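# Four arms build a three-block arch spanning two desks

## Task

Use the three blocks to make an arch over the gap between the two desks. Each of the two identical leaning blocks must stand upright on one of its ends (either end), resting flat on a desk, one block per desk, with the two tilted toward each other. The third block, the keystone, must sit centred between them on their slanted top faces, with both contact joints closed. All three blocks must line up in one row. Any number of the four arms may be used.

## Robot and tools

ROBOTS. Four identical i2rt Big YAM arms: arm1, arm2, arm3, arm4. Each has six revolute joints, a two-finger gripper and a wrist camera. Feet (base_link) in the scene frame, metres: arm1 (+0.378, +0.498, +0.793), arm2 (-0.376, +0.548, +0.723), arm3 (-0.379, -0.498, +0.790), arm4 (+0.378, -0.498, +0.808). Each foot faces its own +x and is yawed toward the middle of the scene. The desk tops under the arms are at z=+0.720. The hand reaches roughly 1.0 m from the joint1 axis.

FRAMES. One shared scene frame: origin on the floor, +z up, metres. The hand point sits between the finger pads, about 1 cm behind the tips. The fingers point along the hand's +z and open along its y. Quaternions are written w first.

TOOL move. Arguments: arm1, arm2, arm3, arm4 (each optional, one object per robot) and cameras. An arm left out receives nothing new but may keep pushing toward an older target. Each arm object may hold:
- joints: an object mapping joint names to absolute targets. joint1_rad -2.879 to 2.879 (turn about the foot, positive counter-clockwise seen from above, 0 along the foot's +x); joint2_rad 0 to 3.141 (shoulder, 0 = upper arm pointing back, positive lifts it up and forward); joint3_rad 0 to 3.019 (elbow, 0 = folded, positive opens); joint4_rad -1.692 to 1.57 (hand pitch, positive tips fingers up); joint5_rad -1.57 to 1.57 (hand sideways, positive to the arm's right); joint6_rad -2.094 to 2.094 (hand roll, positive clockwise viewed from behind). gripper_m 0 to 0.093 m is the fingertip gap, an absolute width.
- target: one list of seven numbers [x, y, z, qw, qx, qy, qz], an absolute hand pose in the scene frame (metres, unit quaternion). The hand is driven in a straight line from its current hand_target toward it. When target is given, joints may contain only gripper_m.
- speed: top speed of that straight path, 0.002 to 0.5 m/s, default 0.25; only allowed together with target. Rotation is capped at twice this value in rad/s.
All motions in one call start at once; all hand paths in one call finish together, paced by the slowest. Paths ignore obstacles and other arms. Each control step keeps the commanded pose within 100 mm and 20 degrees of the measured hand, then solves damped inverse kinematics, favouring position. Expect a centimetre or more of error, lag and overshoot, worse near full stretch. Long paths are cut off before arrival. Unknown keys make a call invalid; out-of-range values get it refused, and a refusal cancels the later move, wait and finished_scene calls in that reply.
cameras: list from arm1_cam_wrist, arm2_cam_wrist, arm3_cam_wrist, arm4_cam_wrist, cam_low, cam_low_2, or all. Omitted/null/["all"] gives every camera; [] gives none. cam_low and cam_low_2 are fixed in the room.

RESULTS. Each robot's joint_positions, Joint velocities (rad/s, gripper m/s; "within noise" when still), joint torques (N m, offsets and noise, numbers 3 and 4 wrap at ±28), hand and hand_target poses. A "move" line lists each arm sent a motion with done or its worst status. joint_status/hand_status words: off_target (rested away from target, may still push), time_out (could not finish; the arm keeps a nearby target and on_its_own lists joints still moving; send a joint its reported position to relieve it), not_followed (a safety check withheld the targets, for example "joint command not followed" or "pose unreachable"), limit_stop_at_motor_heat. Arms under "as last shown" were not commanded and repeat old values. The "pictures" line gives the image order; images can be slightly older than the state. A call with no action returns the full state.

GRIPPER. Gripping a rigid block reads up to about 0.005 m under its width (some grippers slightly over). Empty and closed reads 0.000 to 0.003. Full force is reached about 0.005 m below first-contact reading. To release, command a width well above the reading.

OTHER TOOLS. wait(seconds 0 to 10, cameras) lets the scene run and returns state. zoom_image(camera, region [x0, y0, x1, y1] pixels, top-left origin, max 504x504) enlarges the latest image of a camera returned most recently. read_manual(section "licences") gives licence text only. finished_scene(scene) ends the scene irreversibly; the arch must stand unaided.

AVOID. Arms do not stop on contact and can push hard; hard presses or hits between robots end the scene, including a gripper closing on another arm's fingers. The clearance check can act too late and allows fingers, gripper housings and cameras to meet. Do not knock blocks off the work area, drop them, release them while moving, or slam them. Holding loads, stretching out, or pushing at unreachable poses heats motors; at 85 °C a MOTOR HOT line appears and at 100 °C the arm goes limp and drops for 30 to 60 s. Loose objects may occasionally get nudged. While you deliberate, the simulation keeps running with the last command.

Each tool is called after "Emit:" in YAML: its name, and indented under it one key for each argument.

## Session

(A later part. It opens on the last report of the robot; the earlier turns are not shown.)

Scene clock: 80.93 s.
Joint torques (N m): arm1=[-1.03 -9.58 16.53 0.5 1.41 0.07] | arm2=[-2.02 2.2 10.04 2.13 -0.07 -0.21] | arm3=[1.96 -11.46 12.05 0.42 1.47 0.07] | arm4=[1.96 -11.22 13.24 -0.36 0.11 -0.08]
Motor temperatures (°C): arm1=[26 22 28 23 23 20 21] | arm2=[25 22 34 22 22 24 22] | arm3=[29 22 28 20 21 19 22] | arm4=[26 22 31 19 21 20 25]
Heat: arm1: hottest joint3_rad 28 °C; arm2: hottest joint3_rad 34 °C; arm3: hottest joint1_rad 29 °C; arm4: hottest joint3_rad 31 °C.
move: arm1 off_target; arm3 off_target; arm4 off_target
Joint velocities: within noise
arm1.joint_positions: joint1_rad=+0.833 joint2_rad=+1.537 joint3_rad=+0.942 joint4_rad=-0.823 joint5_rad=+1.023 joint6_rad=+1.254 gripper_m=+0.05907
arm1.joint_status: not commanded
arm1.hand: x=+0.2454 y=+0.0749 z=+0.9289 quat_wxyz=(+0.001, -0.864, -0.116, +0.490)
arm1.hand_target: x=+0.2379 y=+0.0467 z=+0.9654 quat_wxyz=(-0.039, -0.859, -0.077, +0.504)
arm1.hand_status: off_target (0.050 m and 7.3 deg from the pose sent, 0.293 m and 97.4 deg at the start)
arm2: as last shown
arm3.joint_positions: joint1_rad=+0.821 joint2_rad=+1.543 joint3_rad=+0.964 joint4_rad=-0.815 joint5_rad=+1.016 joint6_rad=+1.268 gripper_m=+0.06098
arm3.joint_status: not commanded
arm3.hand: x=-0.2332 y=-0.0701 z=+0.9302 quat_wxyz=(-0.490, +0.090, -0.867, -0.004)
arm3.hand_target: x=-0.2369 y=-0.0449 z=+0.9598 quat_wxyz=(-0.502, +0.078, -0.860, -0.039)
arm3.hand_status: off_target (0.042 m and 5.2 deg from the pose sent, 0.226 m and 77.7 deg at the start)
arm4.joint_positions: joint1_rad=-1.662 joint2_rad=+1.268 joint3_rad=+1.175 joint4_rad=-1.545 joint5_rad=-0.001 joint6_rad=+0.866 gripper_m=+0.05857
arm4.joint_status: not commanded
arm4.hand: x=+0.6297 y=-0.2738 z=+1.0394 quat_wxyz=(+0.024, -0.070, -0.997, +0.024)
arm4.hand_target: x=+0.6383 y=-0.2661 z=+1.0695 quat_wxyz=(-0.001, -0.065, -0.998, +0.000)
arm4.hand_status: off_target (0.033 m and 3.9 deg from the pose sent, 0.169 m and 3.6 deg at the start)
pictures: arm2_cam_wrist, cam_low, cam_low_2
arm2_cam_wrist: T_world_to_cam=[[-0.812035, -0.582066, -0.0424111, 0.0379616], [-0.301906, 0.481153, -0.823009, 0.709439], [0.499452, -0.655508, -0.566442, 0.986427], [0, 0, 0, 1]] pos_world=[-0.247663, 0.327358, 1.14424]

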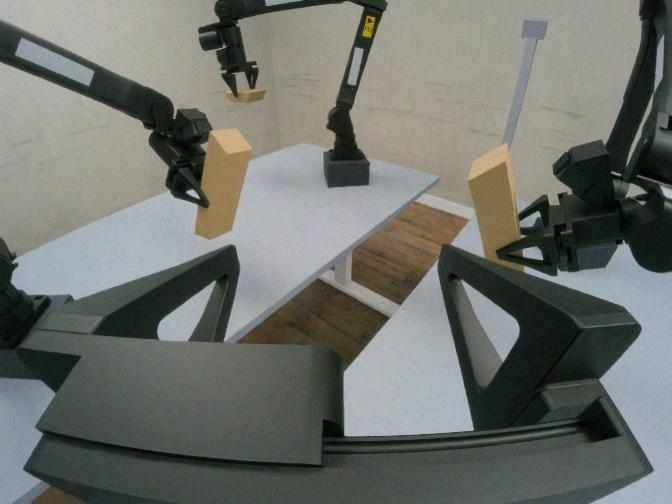

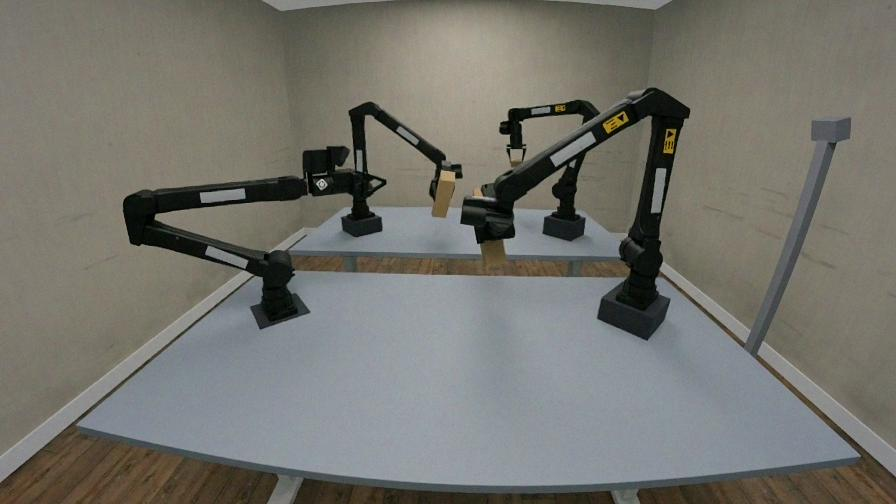

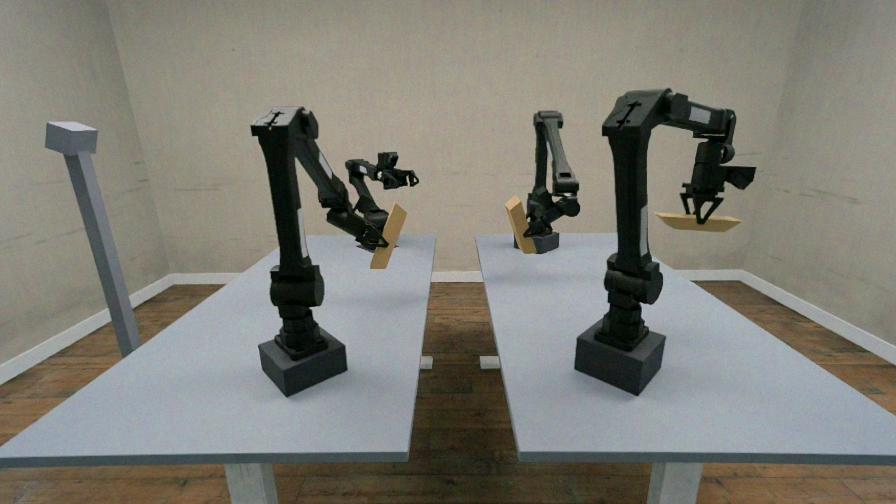

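Emit:
move:
  arm1: {"target": [0.1300, 0.0000, 0.880, 0.0842, 0.8492, 0.0356, -0.5195], "speed": 0.12}
  arm3: {"target": [-0.1435, 0.0000, 0.873, 0.5144, -0.0631, 0.8513, 0.0791], "speed": 0.12}
  arm4: {"joints": {"joint1_rad": -0.168, "joint6_rad": -1.096}}
  cameras: ["cam_low", "cam_low_2", "arm2_cam_wrist"]

Scene clock: 90.50 s.
Joint torques (N m): arm1=[-0.67 -12.63 11.02 1.65 0.69 -0.17] | arm2=[-1.73 2.02 10.04 2.11 -0.08 -0.2] | arm3=[-0.03 -14.04 6.84 1.4 0.73 0.04] | arm4=[2.49 -11.28 12.7 -0.34 -0.05 -0.14]
Motor temperatures (°C): arm1=[26 22 31 23 24 20 21] | arm2=[25 22 35 22 22 24 22] | arm3=[29 22 29 20 22 19 22] | arm4=[26 22 35 19 21 20 25]
Heat: arm1: hottest joint3_rad 31 °C; arm2: hottest joint3_rad 35 °C; arm3: hottest joint1_rad 29 °C; arm4: hottest joint3_rad 35 °C.
move: arm1 off_target; arm3 off_target; arm4 done
Joint velocities: within noise
arm1.joint_positions: joint1_rad=+0.603 joint2_rad=+1.774 joint3_rad=+0.942 joint4_rad=-0.140 joint5_rad=+0.963 joint6_rad=+0.931 gripper_m=+0.05906
arm1.joint_status: not commanded
arm1.hand: x=+0.1390 y=+0.0158 z=+0.8560 quat_wxyz=(-0.061, -0.857, -0.053, +0.508)
arm1.hand_target: x=+0.1304 y=+0.0008 z=+0.8802 quat_wxyz=(-0.086, -0.849, -0.034, +0.520)
arm1.hand_status: off_target (0.030 m and 3.7 deg from the pose sent, 0.146 m and 13.9 deg at the start)
arm2: as last shown
arm3.joint_positions: joint1_rad=+0.647 joint2_rad=+1.768 joint3_rad=+0.960 joint4_rad=-0.151 joint5_rad=+0.949 joint6_rad=+0.909 gripper_m=+0.06097
arm3.joint_status: not commanded
arm3.hand: x=-0.1508 y=-0.0032 z=+0.8598 quat_wxyz=(-0.506, +0.072, -0.857, -0.069)
arm3.hand_target: x=-0.1436 y=-0.0001 z=+0.8726 quat_wxyz=(-0.514, +0.061, -0.852, -0.081)
arm3.hand_status: off_target (0.015 m and 1.9 deg from the pose sent, 0.127 m and 9.7 deg at the start)
arm4.joint_positions: joint1_rad=-0.176 joint2_rad=+1.268 joint3_rad=+1.182 joint4_rad=-1.547 joint5_rad=+0.007 joint6_rad=-1.077 gripper_m=+0.05854
arm4.joint_status: all done
arm4.hand: x=+0.1756 y=-0.2253 z=+1.0421 quat_wxyz=(+0.024, +0.997, +0.074, +0.020)
arm4.hand_target: x=+0.1678 y=-0.2192 z=+1.0693 quat_wxyz=(-0.002, +0.996, +0.085, +0.003)
arm4.hand_status: not commanded
pictures: arm2_cam_wrist, cam_low, cam_low_2
arm2_cam_wrist: T_world_to_cam=[[-0.812035, -0.582066, -0.0424111, 0.0379616], [-0.301906, 0.481153, -0.823009, 0.709439], [0.499452, -0.655508, -0.566442, 0.986427], [0, 0, 0, 1]] pos_world=[-0.247663, 0.327358, 1.14424]

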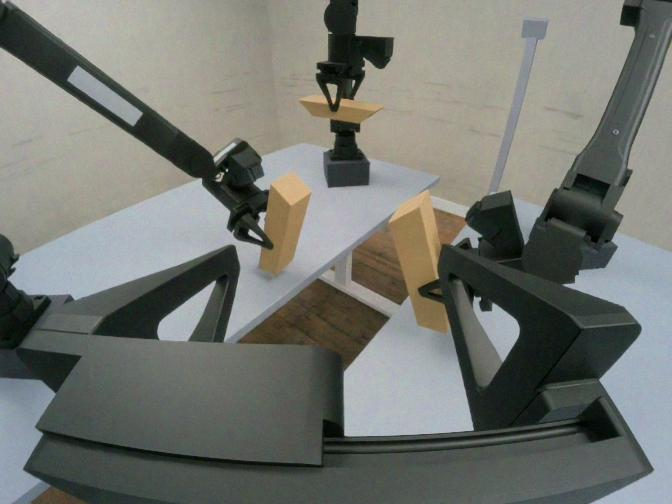

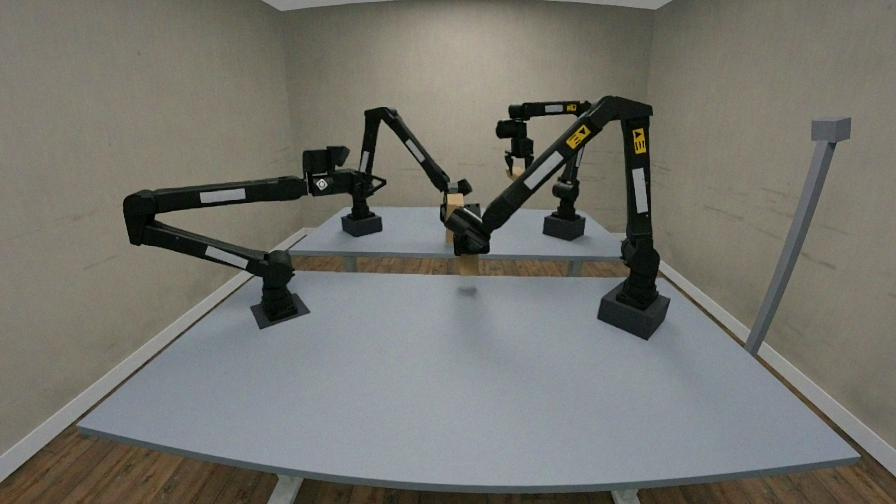

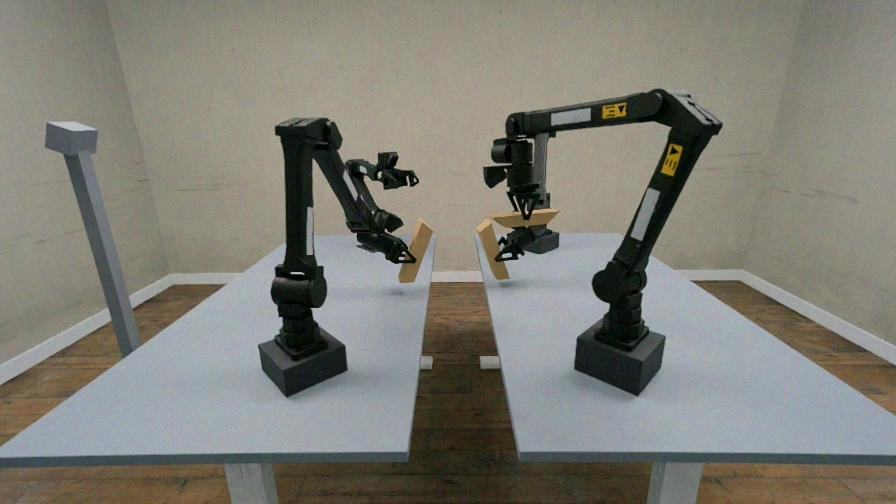

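Emit:
zoom_image:
  camera: "arm2_cam_wrist"
  region: [235, 160, 345, 290]

Emit:
zoom_image:
  camera: "arm2_cam_wrist"
  region: [370, 180, 480, 345]

Emit:
zoom_image:
  camera: "cam_low_2"
  region: [380, 205, 540, 300]

Scaled by 3.877 (camera's finer frame: 960x720).

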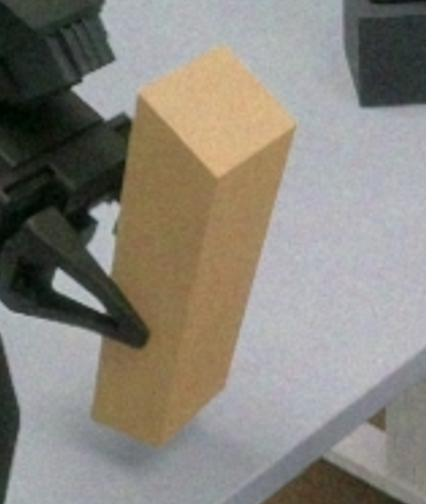

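Scaled by 3.055 (camera's finer frame: 960x720).

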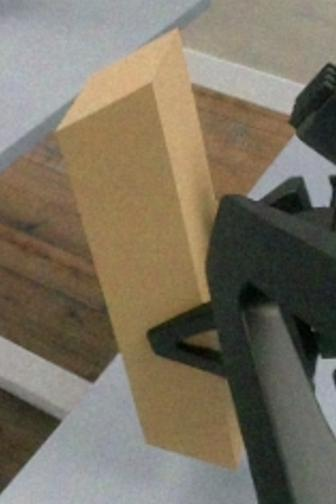

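Scaled by 3.150 (camera's finer frame: 1280x720).

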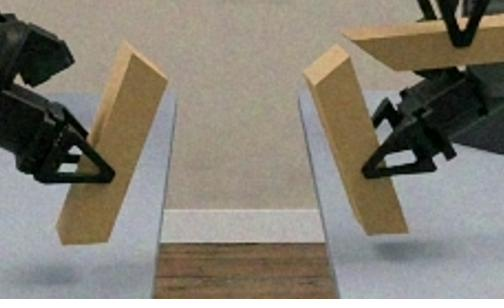

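Emit:
zoom_image:
  camera: "arm2_cam_wrist"
  region: [230, 200, 480, 385]

Scaled by 2.016 (camera's finer frame: 960x720).

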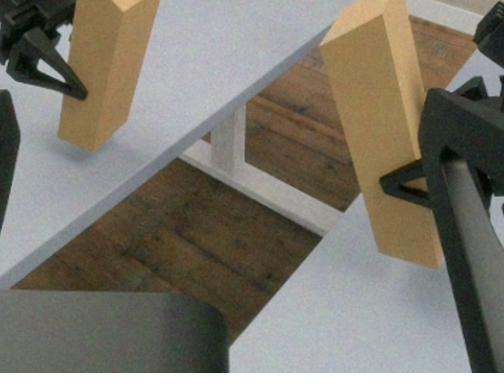

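Emit:
zoom_image:
  camera: "cam_low"
  region: [425, 180, 505, 300]

Scaled by 4.200 (camera's finer frame: 1280x720).

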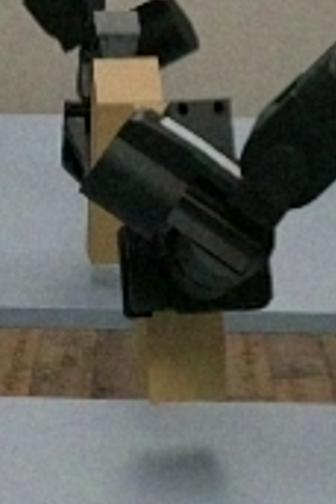

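Emit:
move:
  arm1: {"target": [0.1230, -0.0005, 0.856, 0.0681, 0.8500, 0.0579, -0.5185], "speed": 0.06}
  arm3: {"target": [-0.1205, 0.0040, 0.839, 0.5121, -0.0666, 0.8543, 0.0542], "speed": 0.06}
  cameras: ["cam_low", "cam_low_2", "arm2_cam_wrist"]

Emit:
zoom_image:
  camera: "arm2_cam_wrist"
  region: [230, 160, 480, 345]

Emit:
zoom_image:
  camera: "cam_low_2"
  region: [395, 205, 525, 305]

Emit:
zoom_image:
  camera: "cam_low"
  region: [425, 180, 505, 300]

Scene clock: 127.17 s.
Joint torques (N m): arm1=[-0.97 -12.57 10.17 1.73 0.68 -0.15] | arm2=[-1.49 2.26 9.98 2.02 -0.07 -0.19] | arm3=[-0.56 -14.51 8.57 1.37 0.77 0.04] | arm4=[2.37 -11.22 12.68 -0.31 -0.06 -0.14]
Motor temperatures (°C): arm1=[26 25 31 24 24 20 22] | arm2=[25 22 36 22 22 24 22] | arm3=[29 25 29 21 22 19 23] | arm4=[26 23 40 19 21 20 26]
Heat: arm1: hottest joint3_rad 31 °C; arm2: hottest joint3_rad 36 °C; arm3: hottest joint1_rad 29 °C; arm4: hottest joint3_rad 40 °C.
move: arm1 off_target; arm3 off_target
Joint velocities: within noise
arm1.joint_positions: joint1_rad=+0.592 joint2_rad=+1.823 joint3_rad=+0.942 joint4_rad=-0.082 joint5_rad=+0.951 joint6_rad=+0.858 gripper_m=+0.05906
arm1.joint_status: not commanded
arm1.hand: x=+0.1339 y=+0.0128 z=+0.8357 quat_wxyz=(-0.046, -0.857, -0.080, +0.507)
arm1.hand_target: x=+0.1233 y=+0.0003 z=+0.8564 quat_wxyz=(-0.067, -0.850, -0.060, +0.519)
arm1.hand_status: off_target (0.027 m and 3.9 deg from the pose sent, 0.023 m and 1.8 deg at the start)
arm2, arm4: as last shown
arm3.joint_positions: joint1_rad=+0.606 joint2_rad=+1.859 joint3_rad=+0.960 joint4_rad=-0.105 joint5_rad=+0.941 joint6_rad=+0.862 gripper_m=+0.06098
arm3.joint_status: not commanded
arm3.hand: x=-0.1314 y=-0.0130 z=+0.8177 quat_wxyz=(-0.500, +0.087, -0.861, -0.030)
arm3.hand_target: x=-0.1209 y=+0.0029 z=+0.8397 quat_wxyz=(-0.513, +0.069, -0.854, -0.053)
arm3.hand_status: off_target (0.029 m and 4.0 deg from the pose sent, 0.037 m and 1.9 deg at the start)
arm4.hand_target: x=+0.1678 y=-0.2192 z=+1.0693 quat_wxyz=(-0.002, +0.996, +0.084, +0.003)
pictures: arm2_cam_wrist, cam_low, cam_low_2
arm2_cam_wrist: T_world_to_cam=[[-0.812035, -0.582066, -0.0424111, 0.0379616], [-0.301906, 0.481153, -0.823009, 0.709439], [0.499452, -0.655508, -0.566442, 0.986427], [0, 0, 0, 1]] pos_world=[-0.247663, 0.327358, 1.14424]

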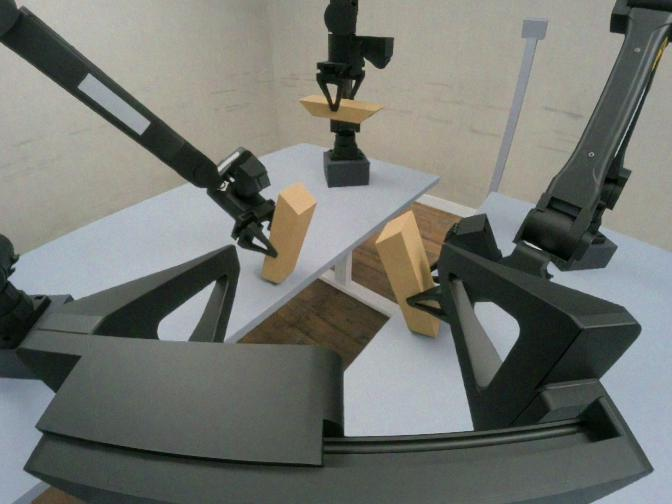

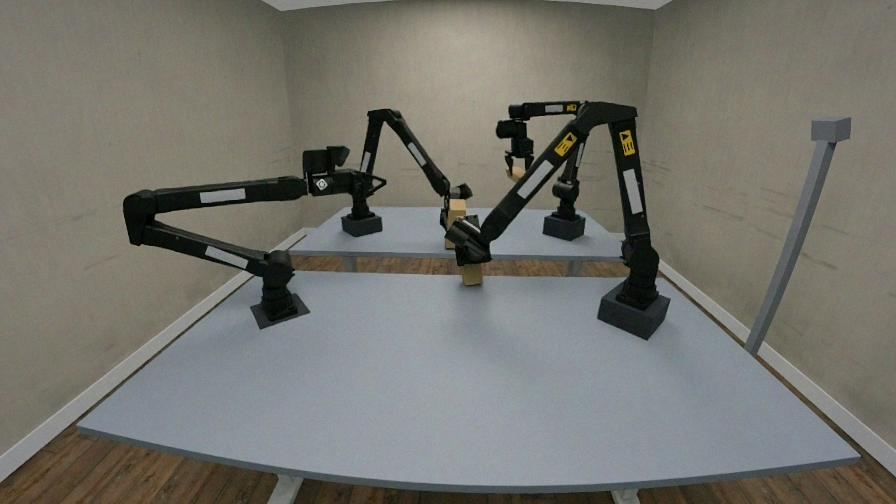

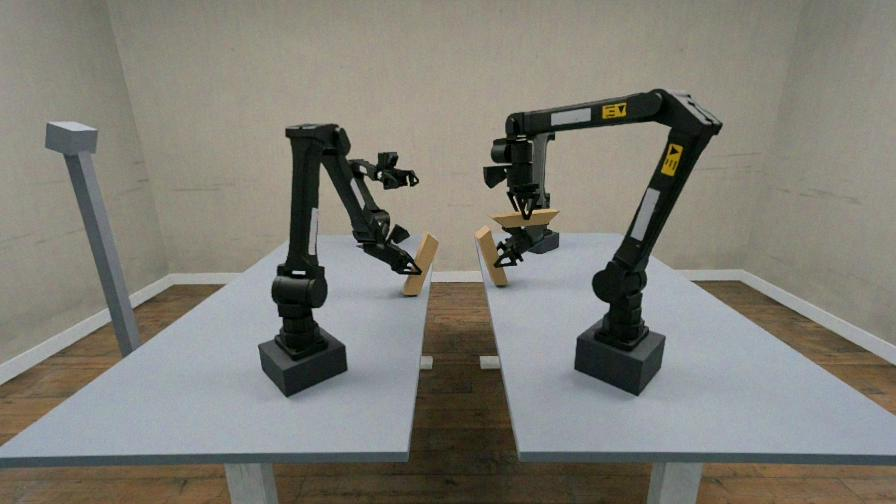

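Scaled by 2.016 (camera's finer frame: 960x720).

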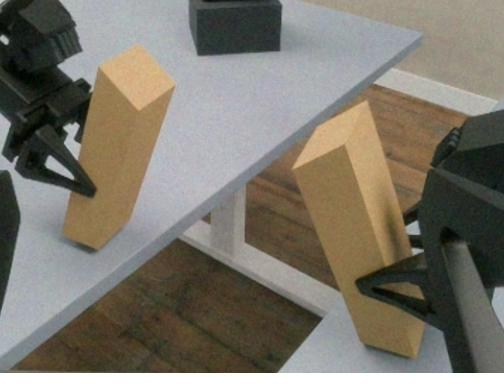

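Scaled by 3.877 (camera's finer frame: 1280x720).

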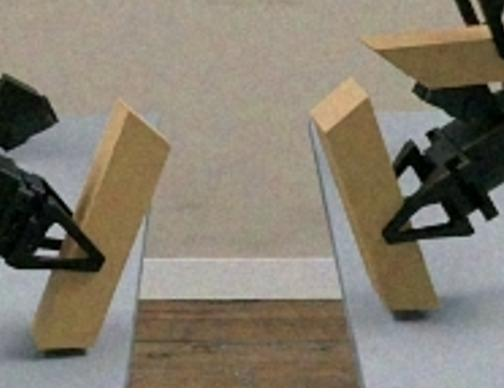

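Scaled by 4.200 (camera's finer frame: 1280x720).

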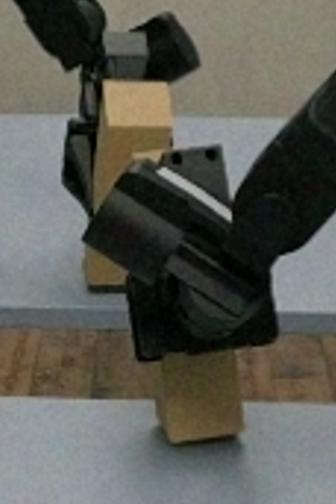

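Emit:
move:
  arm1: {"target": [0.1160, -0.0013, 0.849, 0.0771, 0.8490, 0.0727, -0.5173], "speed": 0.05}
  arm3: {"target": [-0.1055, 0.0060, 0.841, 0.5123, -0.0796, 0.8518, 0.0746], "speed": 0.05}
  cameras: ["cam_low", "cam_low_2", "arm2_cam_wrist"]

Emit:
zoom_image:
  camera: "arm2_cam_wrist"
  region: [230, 160, 480, 345]

Emit:
zoom_image:
  camera: "cam_low_2"
  region: [395, 205, 525, 305]

Emit:
zoom_image:
  camera: "cam_low"
  region: [425, 180, 505, 300]

Scene clock: 140.03 s.
Joint torques (N m): arm1=[-0.97 -12.63 8.38 1.85 0.62 -0.16] | arm2=[-1.73 2.26 9.99 2.11 -0.08 -0.2] | arm3=[-0.5 -14.86 6.93 1.7 0.66 0.05] | arm4=[2.49 -11.22 12.68 -0.34 -0.06 -0.14]
Motor temperatures (°C): arm1=[26 24 31 24 24 20 22] | arm2=[25 22 36 22 22 24 22] | arm3=[29 25 29 21 22 19 23] | arm4=[26 23 42 19 21 20 26]
Heat: arm1: hottest joint3_rad 31 °C; arm2: hottest joint3_rad 36 °C; arm3: hottest joint1_rad 29 °C; arm4: hottest joint3_rad 42 °C.
move: arm1 off_target; arm3 off_target
Joint velocities: within noise
arm1.joint_positions: joint1_rad=+0.572 joint2_rad=+1.835 joint3_rad=+0.942 joint4_rad=+0.004 joint5_rad=+0.917 joint6_rad=+0.801 gripper_m=+0.05906
arm1.joint_status: not commanded
arm1.hand: x=+0.1248 y=+0.0034 z=+0.8350 quat_wxyz=(-0.066, -0.855, -0.084, +0.507)
arm1.hand_target: x=+0.1162 y=-0.0011 z=+0.8490 quat_wxyz=(-0.079, -0.849, -0.070, +0.517)
arm1.hand_status: off_target (0.017 m and 2.3 deg from the pose sent, 0.026 m and 3.9 deg at the start)
arm2, arm4: as last shown
arm3.joint_positions: joint1_rad=+0.570 joint2_rad=+1.859 joint3_rad=+0.960 joint4_rad=+0.010 joint5_rad=+0.889 joint6_rad=+0.770 gripper_m=+0.06097
arm3.joint_status: not commanded
arm3.hand: x=-0.1143 y=-0.0006 z=+0.8239 quat_wxyz=(-0.502, +0.094, -0.858, -0.059)
arm3.hand_target: x=-0.1056 y=+0.0057 z=+0.8411 quat_wxyz=(-0.513, +0.080, -0.852, -0.074)
arm3.hand_status: off_target (0.020 m and 2.8 deg from the pose sent, 0.040 m and 5.5 deg at the start)
pictures: arm2_cam_wrist, cam_low, cam_low_2
arm2_cam_wrist: T_world_to_cam=[[-0.812035, -0.582066, -0.0424111, 0.0379616], [-0.301906, 0.481153, -0.823009, 0.709439], [0.499452, -0.655508, -0.566442, 0.986427], [0, 0, 0, 1]] pos_world=[-0.247663, 0.327358, 1.14424]

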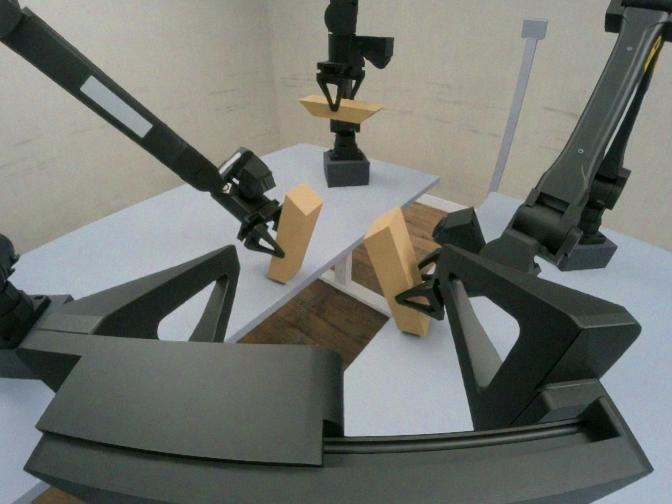

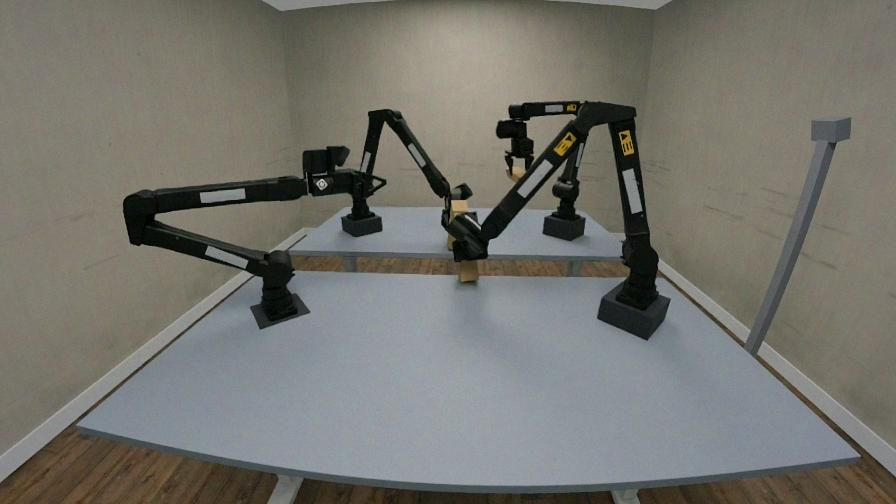

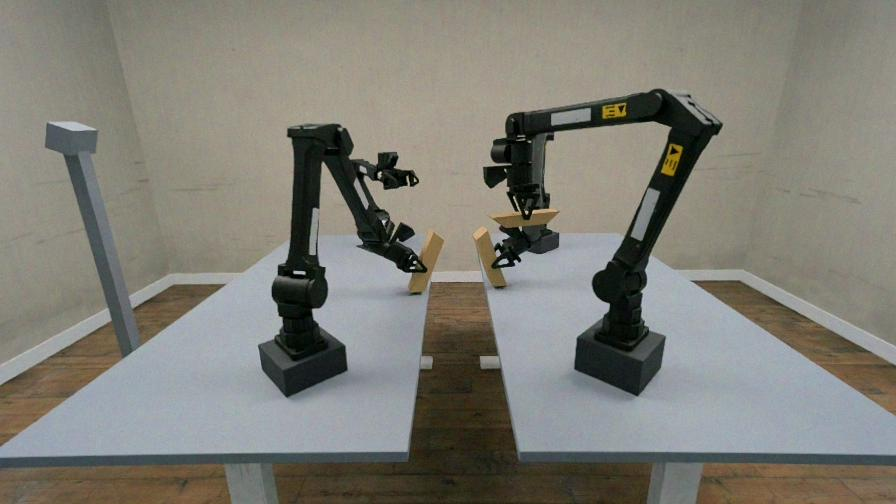

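Scaled by 2.016 (camera's finer frame: 960x720).

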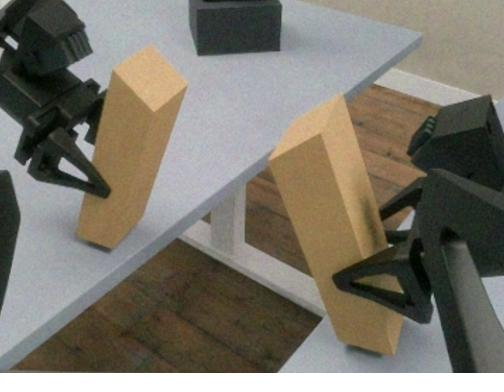

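Scaled by 3.877 (camera's finer frame: 1280x720).

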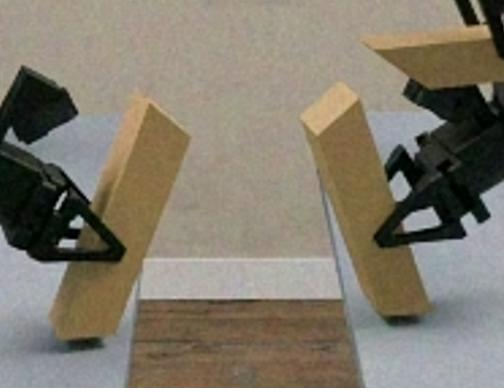

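Scaled by 4.200 (camera's finer frame: 1280x720).

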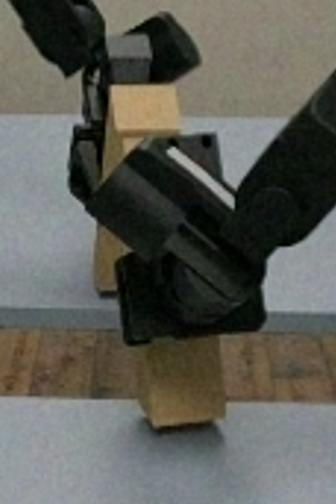

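Emit:
move:
  arm1: {"target": [0.1184, 0.0089, 0.838, 0.0652, 0.8501, 0.0799, -0.5163], "speed": 0.05}
  arm3: {"target": [-0.1078, -0.0045, 0.832, 0.5123, -0.0796, 0.8518, 0.0746], "speed": 0.05}
  cameras: ["cam_low", "cam_low_2", "arm2_cam_wrist"]

Emit:
zoom_image:
  camera: "arm2_cam_wrist"
  region: [230, 160, 480, 345]

Emit:
zoom_image:
  camera: "cam_low_2"
  region: [395, 205, 525, 305]

Emit:
zoom_image:
  camera: "cam_low"
  region: [425, 180, 505, 300]

Scene clock: 150.23 s.
Joint torques (N m): arm1=[-0.79 -12.63 8.05 1.8 0.84 -0.16] | arm2=[-1.67 2.08 10.07 2.17 -0.08 -0.22] | arm3=[-0.56 -14.8 6.2 1.65 0.67 0.04] | arm4=[2.55 -11.34 12.68 -0.32 -0.05 -0.15]
Motor temperatures (°C): arm1=[26 25 30 24 24 20 22] | arm2=[25 22 37 22 22 24 22] | arm3=[28 26 29 21 22 19 24] | arm4=[26 23 42 19 21 20 26]
Heat: arm1: hottest joint3_rad 30 °C; arm2: hottest joint3_rad 37 °C; arm3: hottest joint3_rad 29 °C; arm4: hottest joint3_rad 42 °C.
move: arm1 off_target; arm3 off_target
Joint velocities: within noise
arm1.joint_positions: joint1_rad=+0.572 joint2_rad=+1.843 joint3_rad=+0.917 joint4_rad=+0.013 joint5_rad=+0.917 joint6_rad=+0.783 gripper_m=+0.05906
arm1.joint_status: not commanded
arm1.hand: x=+0.1271 y=+0.0134 z=+0.8238 quat_wxyz=(-0.052, -0.856, -0.098, +0.505)
arm1.hand_target: x=+0.1186 y=+0.0094 z=+0.8379 quat_wxyz=(-0.063, -0.850, -0.083, +0.516)
arm1.hand_status: off_target (0.017 m and 3.0 deg from the pose sent, 0.009 m and 1.3 deg at the start)
arm2, arm4: as last shown
arm3.joint_positions: joint1_rad=+0.570 joint2_rad=+1.859 joint3_rad=+0.930 joint4_rad=+0.047 joint5_rad=+0.888 joint6_rad=+0.768 gripper_m=+0.06097
arm3.joint_status: not commanded
arm3.hand: x=-0.1164 y=-0.0080 z=+0.8178 quat_wxyz=(-0.502, +0.093, -0.858, -0.062)
arm3.hand_target: x=-0.1079 y=-0.0046 z=+0.8321 quat_wxyz=(-0.512, +0.080, -0.852, -0.074)
arm3.hand_status: off_target (0.017 m and 2.5 deg from the pose sent, 0.011 m and 2.8 deg at the start)
pictures: arm2_cam_wrist, cam_low, cam_low_2
arm2_cam_wrist: T_world_to_cam=[[-0.812035, -0.582066, -0.0424111, 0.0379616], [-0.301906, 0.481153, -0.823009, 0.709439], [0.499452, -0.655508, -0.566442, 0.986427], [0, 0, 0, 1]] pos_world=[-0.247663, 0.327358, 1.14424]

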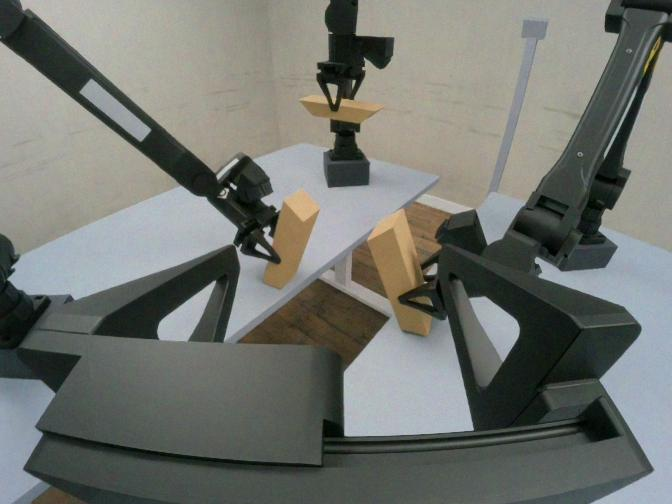

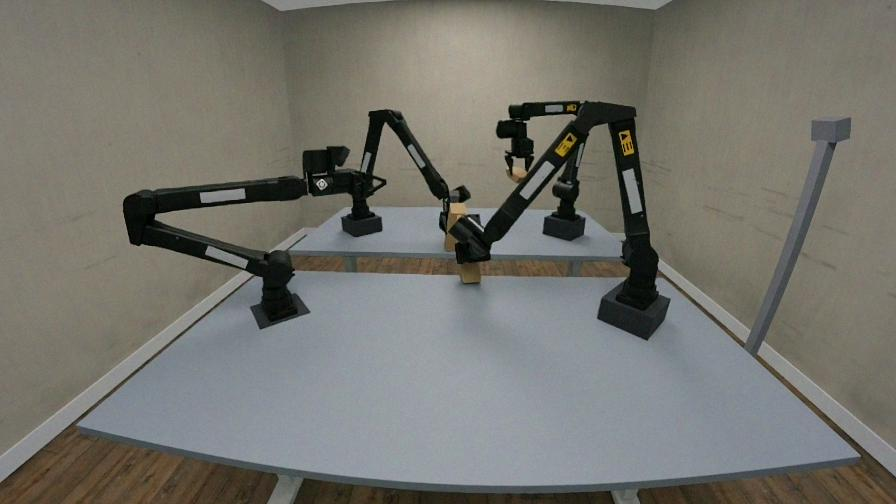

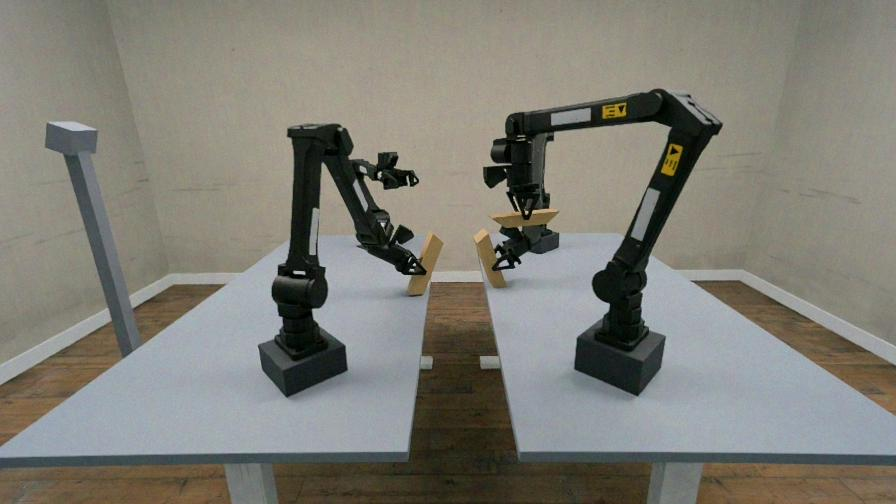

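Scaled by 2.016 (camera's finer frame: 960x720).

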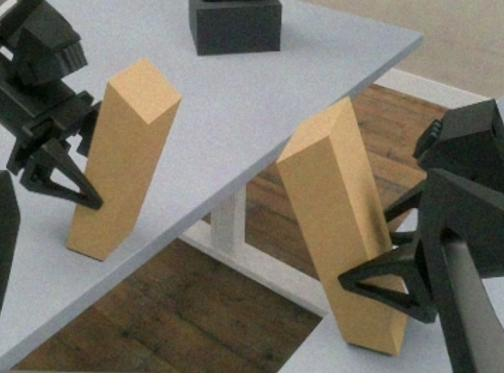

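Scaled by 3.877 (camera's finer frame: 1280x720).

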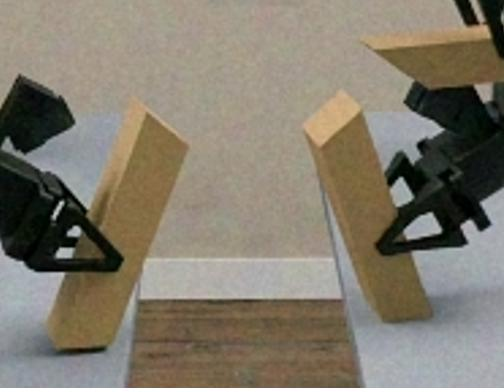

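Scaled by 4.200 (camera's finer frame: 1280x720).

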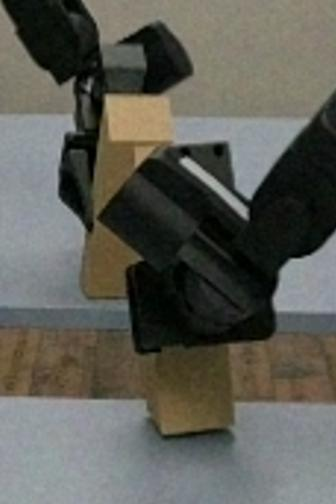

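Emit:
move:
  arm1: {"target": [0.1186, 0.0094, 0.834, 0.0652, 0.8501, 0.0799, -0.5163], "speed": 0.05}
  arm3: {"target": [-0.1079, -0.0035, 0.8235, 0.5123, -0.0796, 0.8518, 0.0746], "speed": 0.05}
  cameras: ["cam_low", "cam_low_2", "arm2_cam_wrist"]

Emit:
zoom_image:
  camera: "arm2_cam_wrist"
  region: [230, 160, 480, 345]

Emit:
zoom_image:
  camera: "cam_low_2"
  region: [395, 205, 525, 305]

Scene clock: 155.60 s.
Joint torques (N m): arm1=[-0.91 -12.22 7.8 1.81 0.83 -0.09] | arm2=[-1.79 2.43 10.04 2.11 -0.06 -0.18] | arm3=[-0.26 -14.21 5.98 1.52 0.69 0.05] | arm4=[2.49 -11.28 12.67 -0.31 -0.06 -0.15]
Motor temperatures (°C): arm1=[26 25 29 24 24 20 22] | arm2=[25 22 37 22 22 24 22] | arm3=[28 26 29 21 22 19 24] | arm4=[26 23 43 19 21 20 26]
Heat: arm1: hottest joint3_rad 29 °C; arm2: hottest joint3_rad 37 °C; arm3: hottest joint3_rad 29 °C; arm4: hottest joint3_rad 43 °C.
move: arm1 off_target; arm3 off_target
Joint velocities: within noise
arm1.joint_positions: joint1_rad=+0.572 joint2_rad=+1.846 joint3_rad=+0.917 joint4_rad=+0.026 joint5_rad=+0.917 joint6_rad=+0.781 gripper_m=+0.05906
arm1.joint_status: not commanded
arm1.hand: x=+0.1268 y=+0.0120 z=+0.8236 quat_wxyz=(-0.055, -0.855, -0.096, +0.506)
arm1.hand_target: x=+0.1187 y=+0.0094 z=+0.8341 quat_wxyz=(-0.065, -0.850, -0.080, +0.516)
arm1.hand_status: off_target (0.014 m and 2.6 deg from the pose sent, 0.014 m and 3.0 deg at the start)
arm2, arm4: as last shown
arm3.joint_positions: joint1_rad=+0.570 joint2_rad=+1.873 joint3_rad=+0.930 joint4_rad=+0.067 joint5_rad=+0.888 joint6_rad=+0.771 gripper_m=+0.06097
arm3.joint_status: not commanded
arm3.hand: x=-0.1161 y=-0.0068 z=+0.8124 quat_wxyz=(-0.503, +0.090, -0.857, -0.064)
arm3.hand_target: x=-0.1080 y=-0.0037 z=+0.8236 quat_wxyz=(-0.512, +0.078, -0.852, -0.075)
arm3.hand_status: off_target (0.014 m and 2.1 deg from the pose sent, 0.011 m and 2.5 deg at the start)
pictures: arm2_cam_wrist, cam_low, cam_low_2
arm2_cam_wrist: T_world_to_cam=[[-0.812035, -0.582066, -0.0424111, 0.0379616], [-0.301906, 0.481153, -0.823009, 0.709439], [0.499452, -0.655508, -0.566442, 0.986427], [0, 0, 0, 1]] pos_world=[-0.247663, 0.327358, 1.14424]

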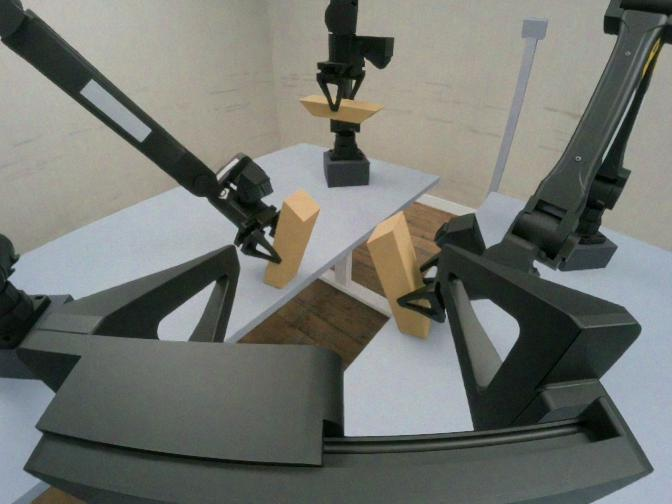

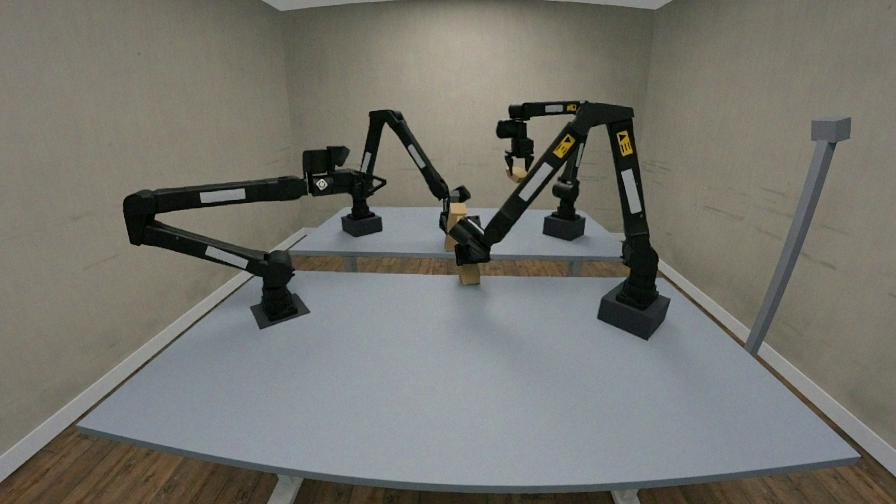

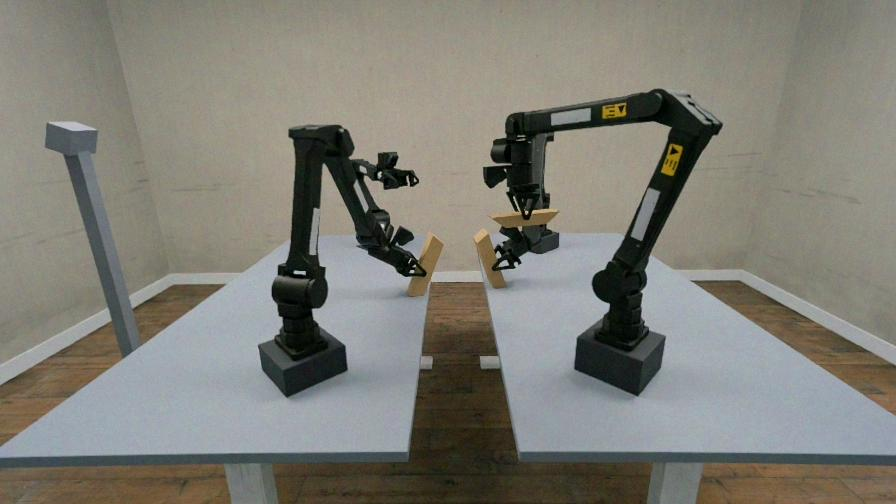

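Scaled by 2.016 (camera's finer frame: 960x720).

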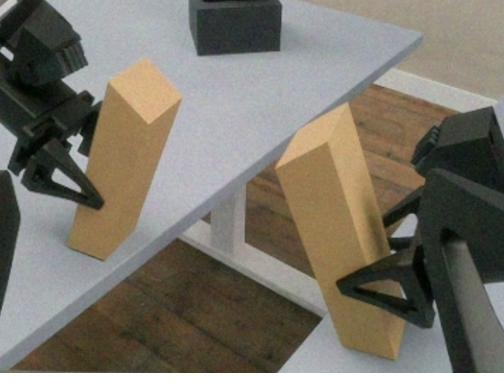

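Scaled by 3.877 (camera's finer frame: 1280x720).

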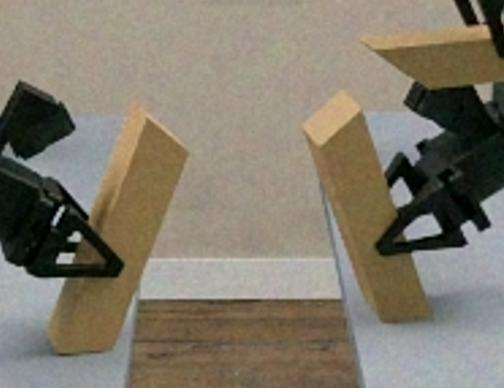

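Emit:
zoom_image:
  camera: "arm2_cam_wrist"
  region: [250, 250, 310, 300]

Emit:
zoom_image:
  camera: "arm2_cam_wrist"
  region: [385, 295, 445, 345]

Emit:
zoom_image:
  camera: "cam_low_2"
  region: [400, 275, 440, 305]

Emit:
zoom_image:
  camera: "cam_low_2"
  region: [480, 265, 520, 295]

Emit:
zoom_image:
  camera: "cam_low"
  region: [440, 240, 500, 300]

Scaled by 8.400 (camera's finer frame: 960x720).

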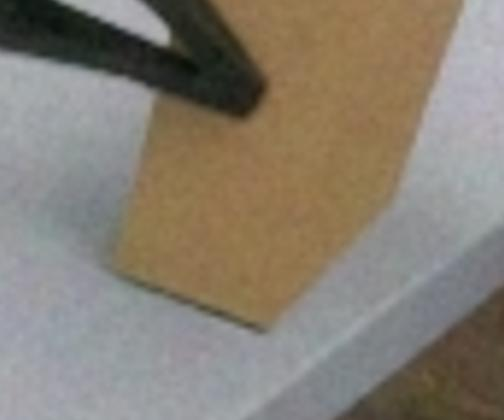

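Scaled by 8.400 (camera's finer frame: 960x720).

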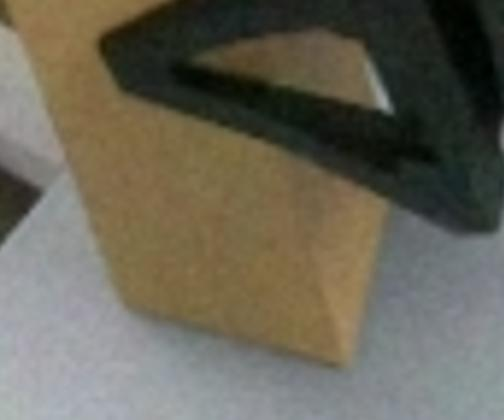

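Scaled by 12.600 (camera's finer frame: 1280x720).

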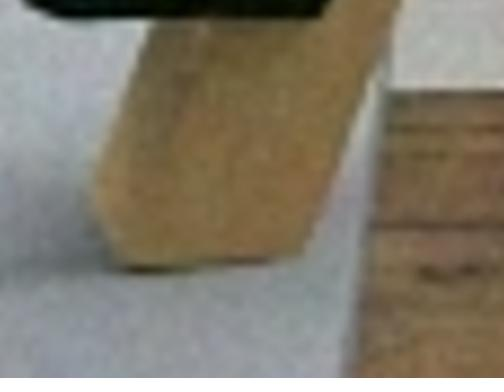

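Scaled by 12.600 (camera's finer frame: 1280x720).

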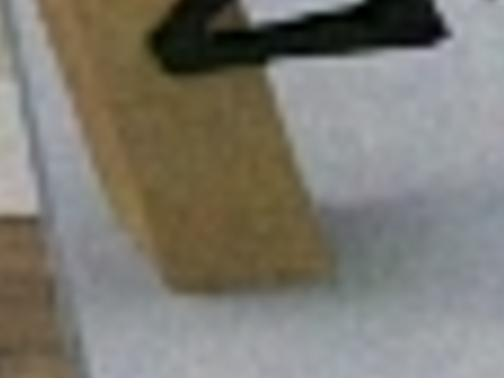

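Scaled by 8.400 (camera's finer frame: 1280x720).

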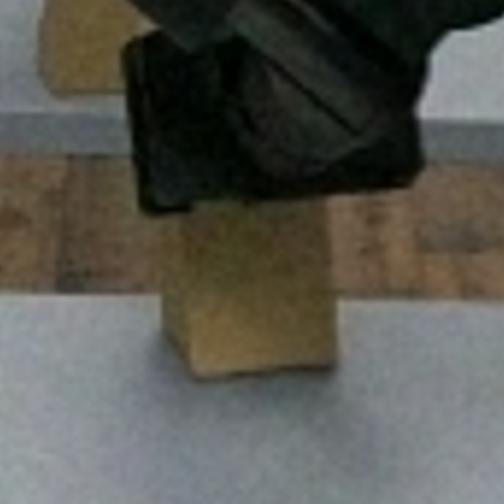

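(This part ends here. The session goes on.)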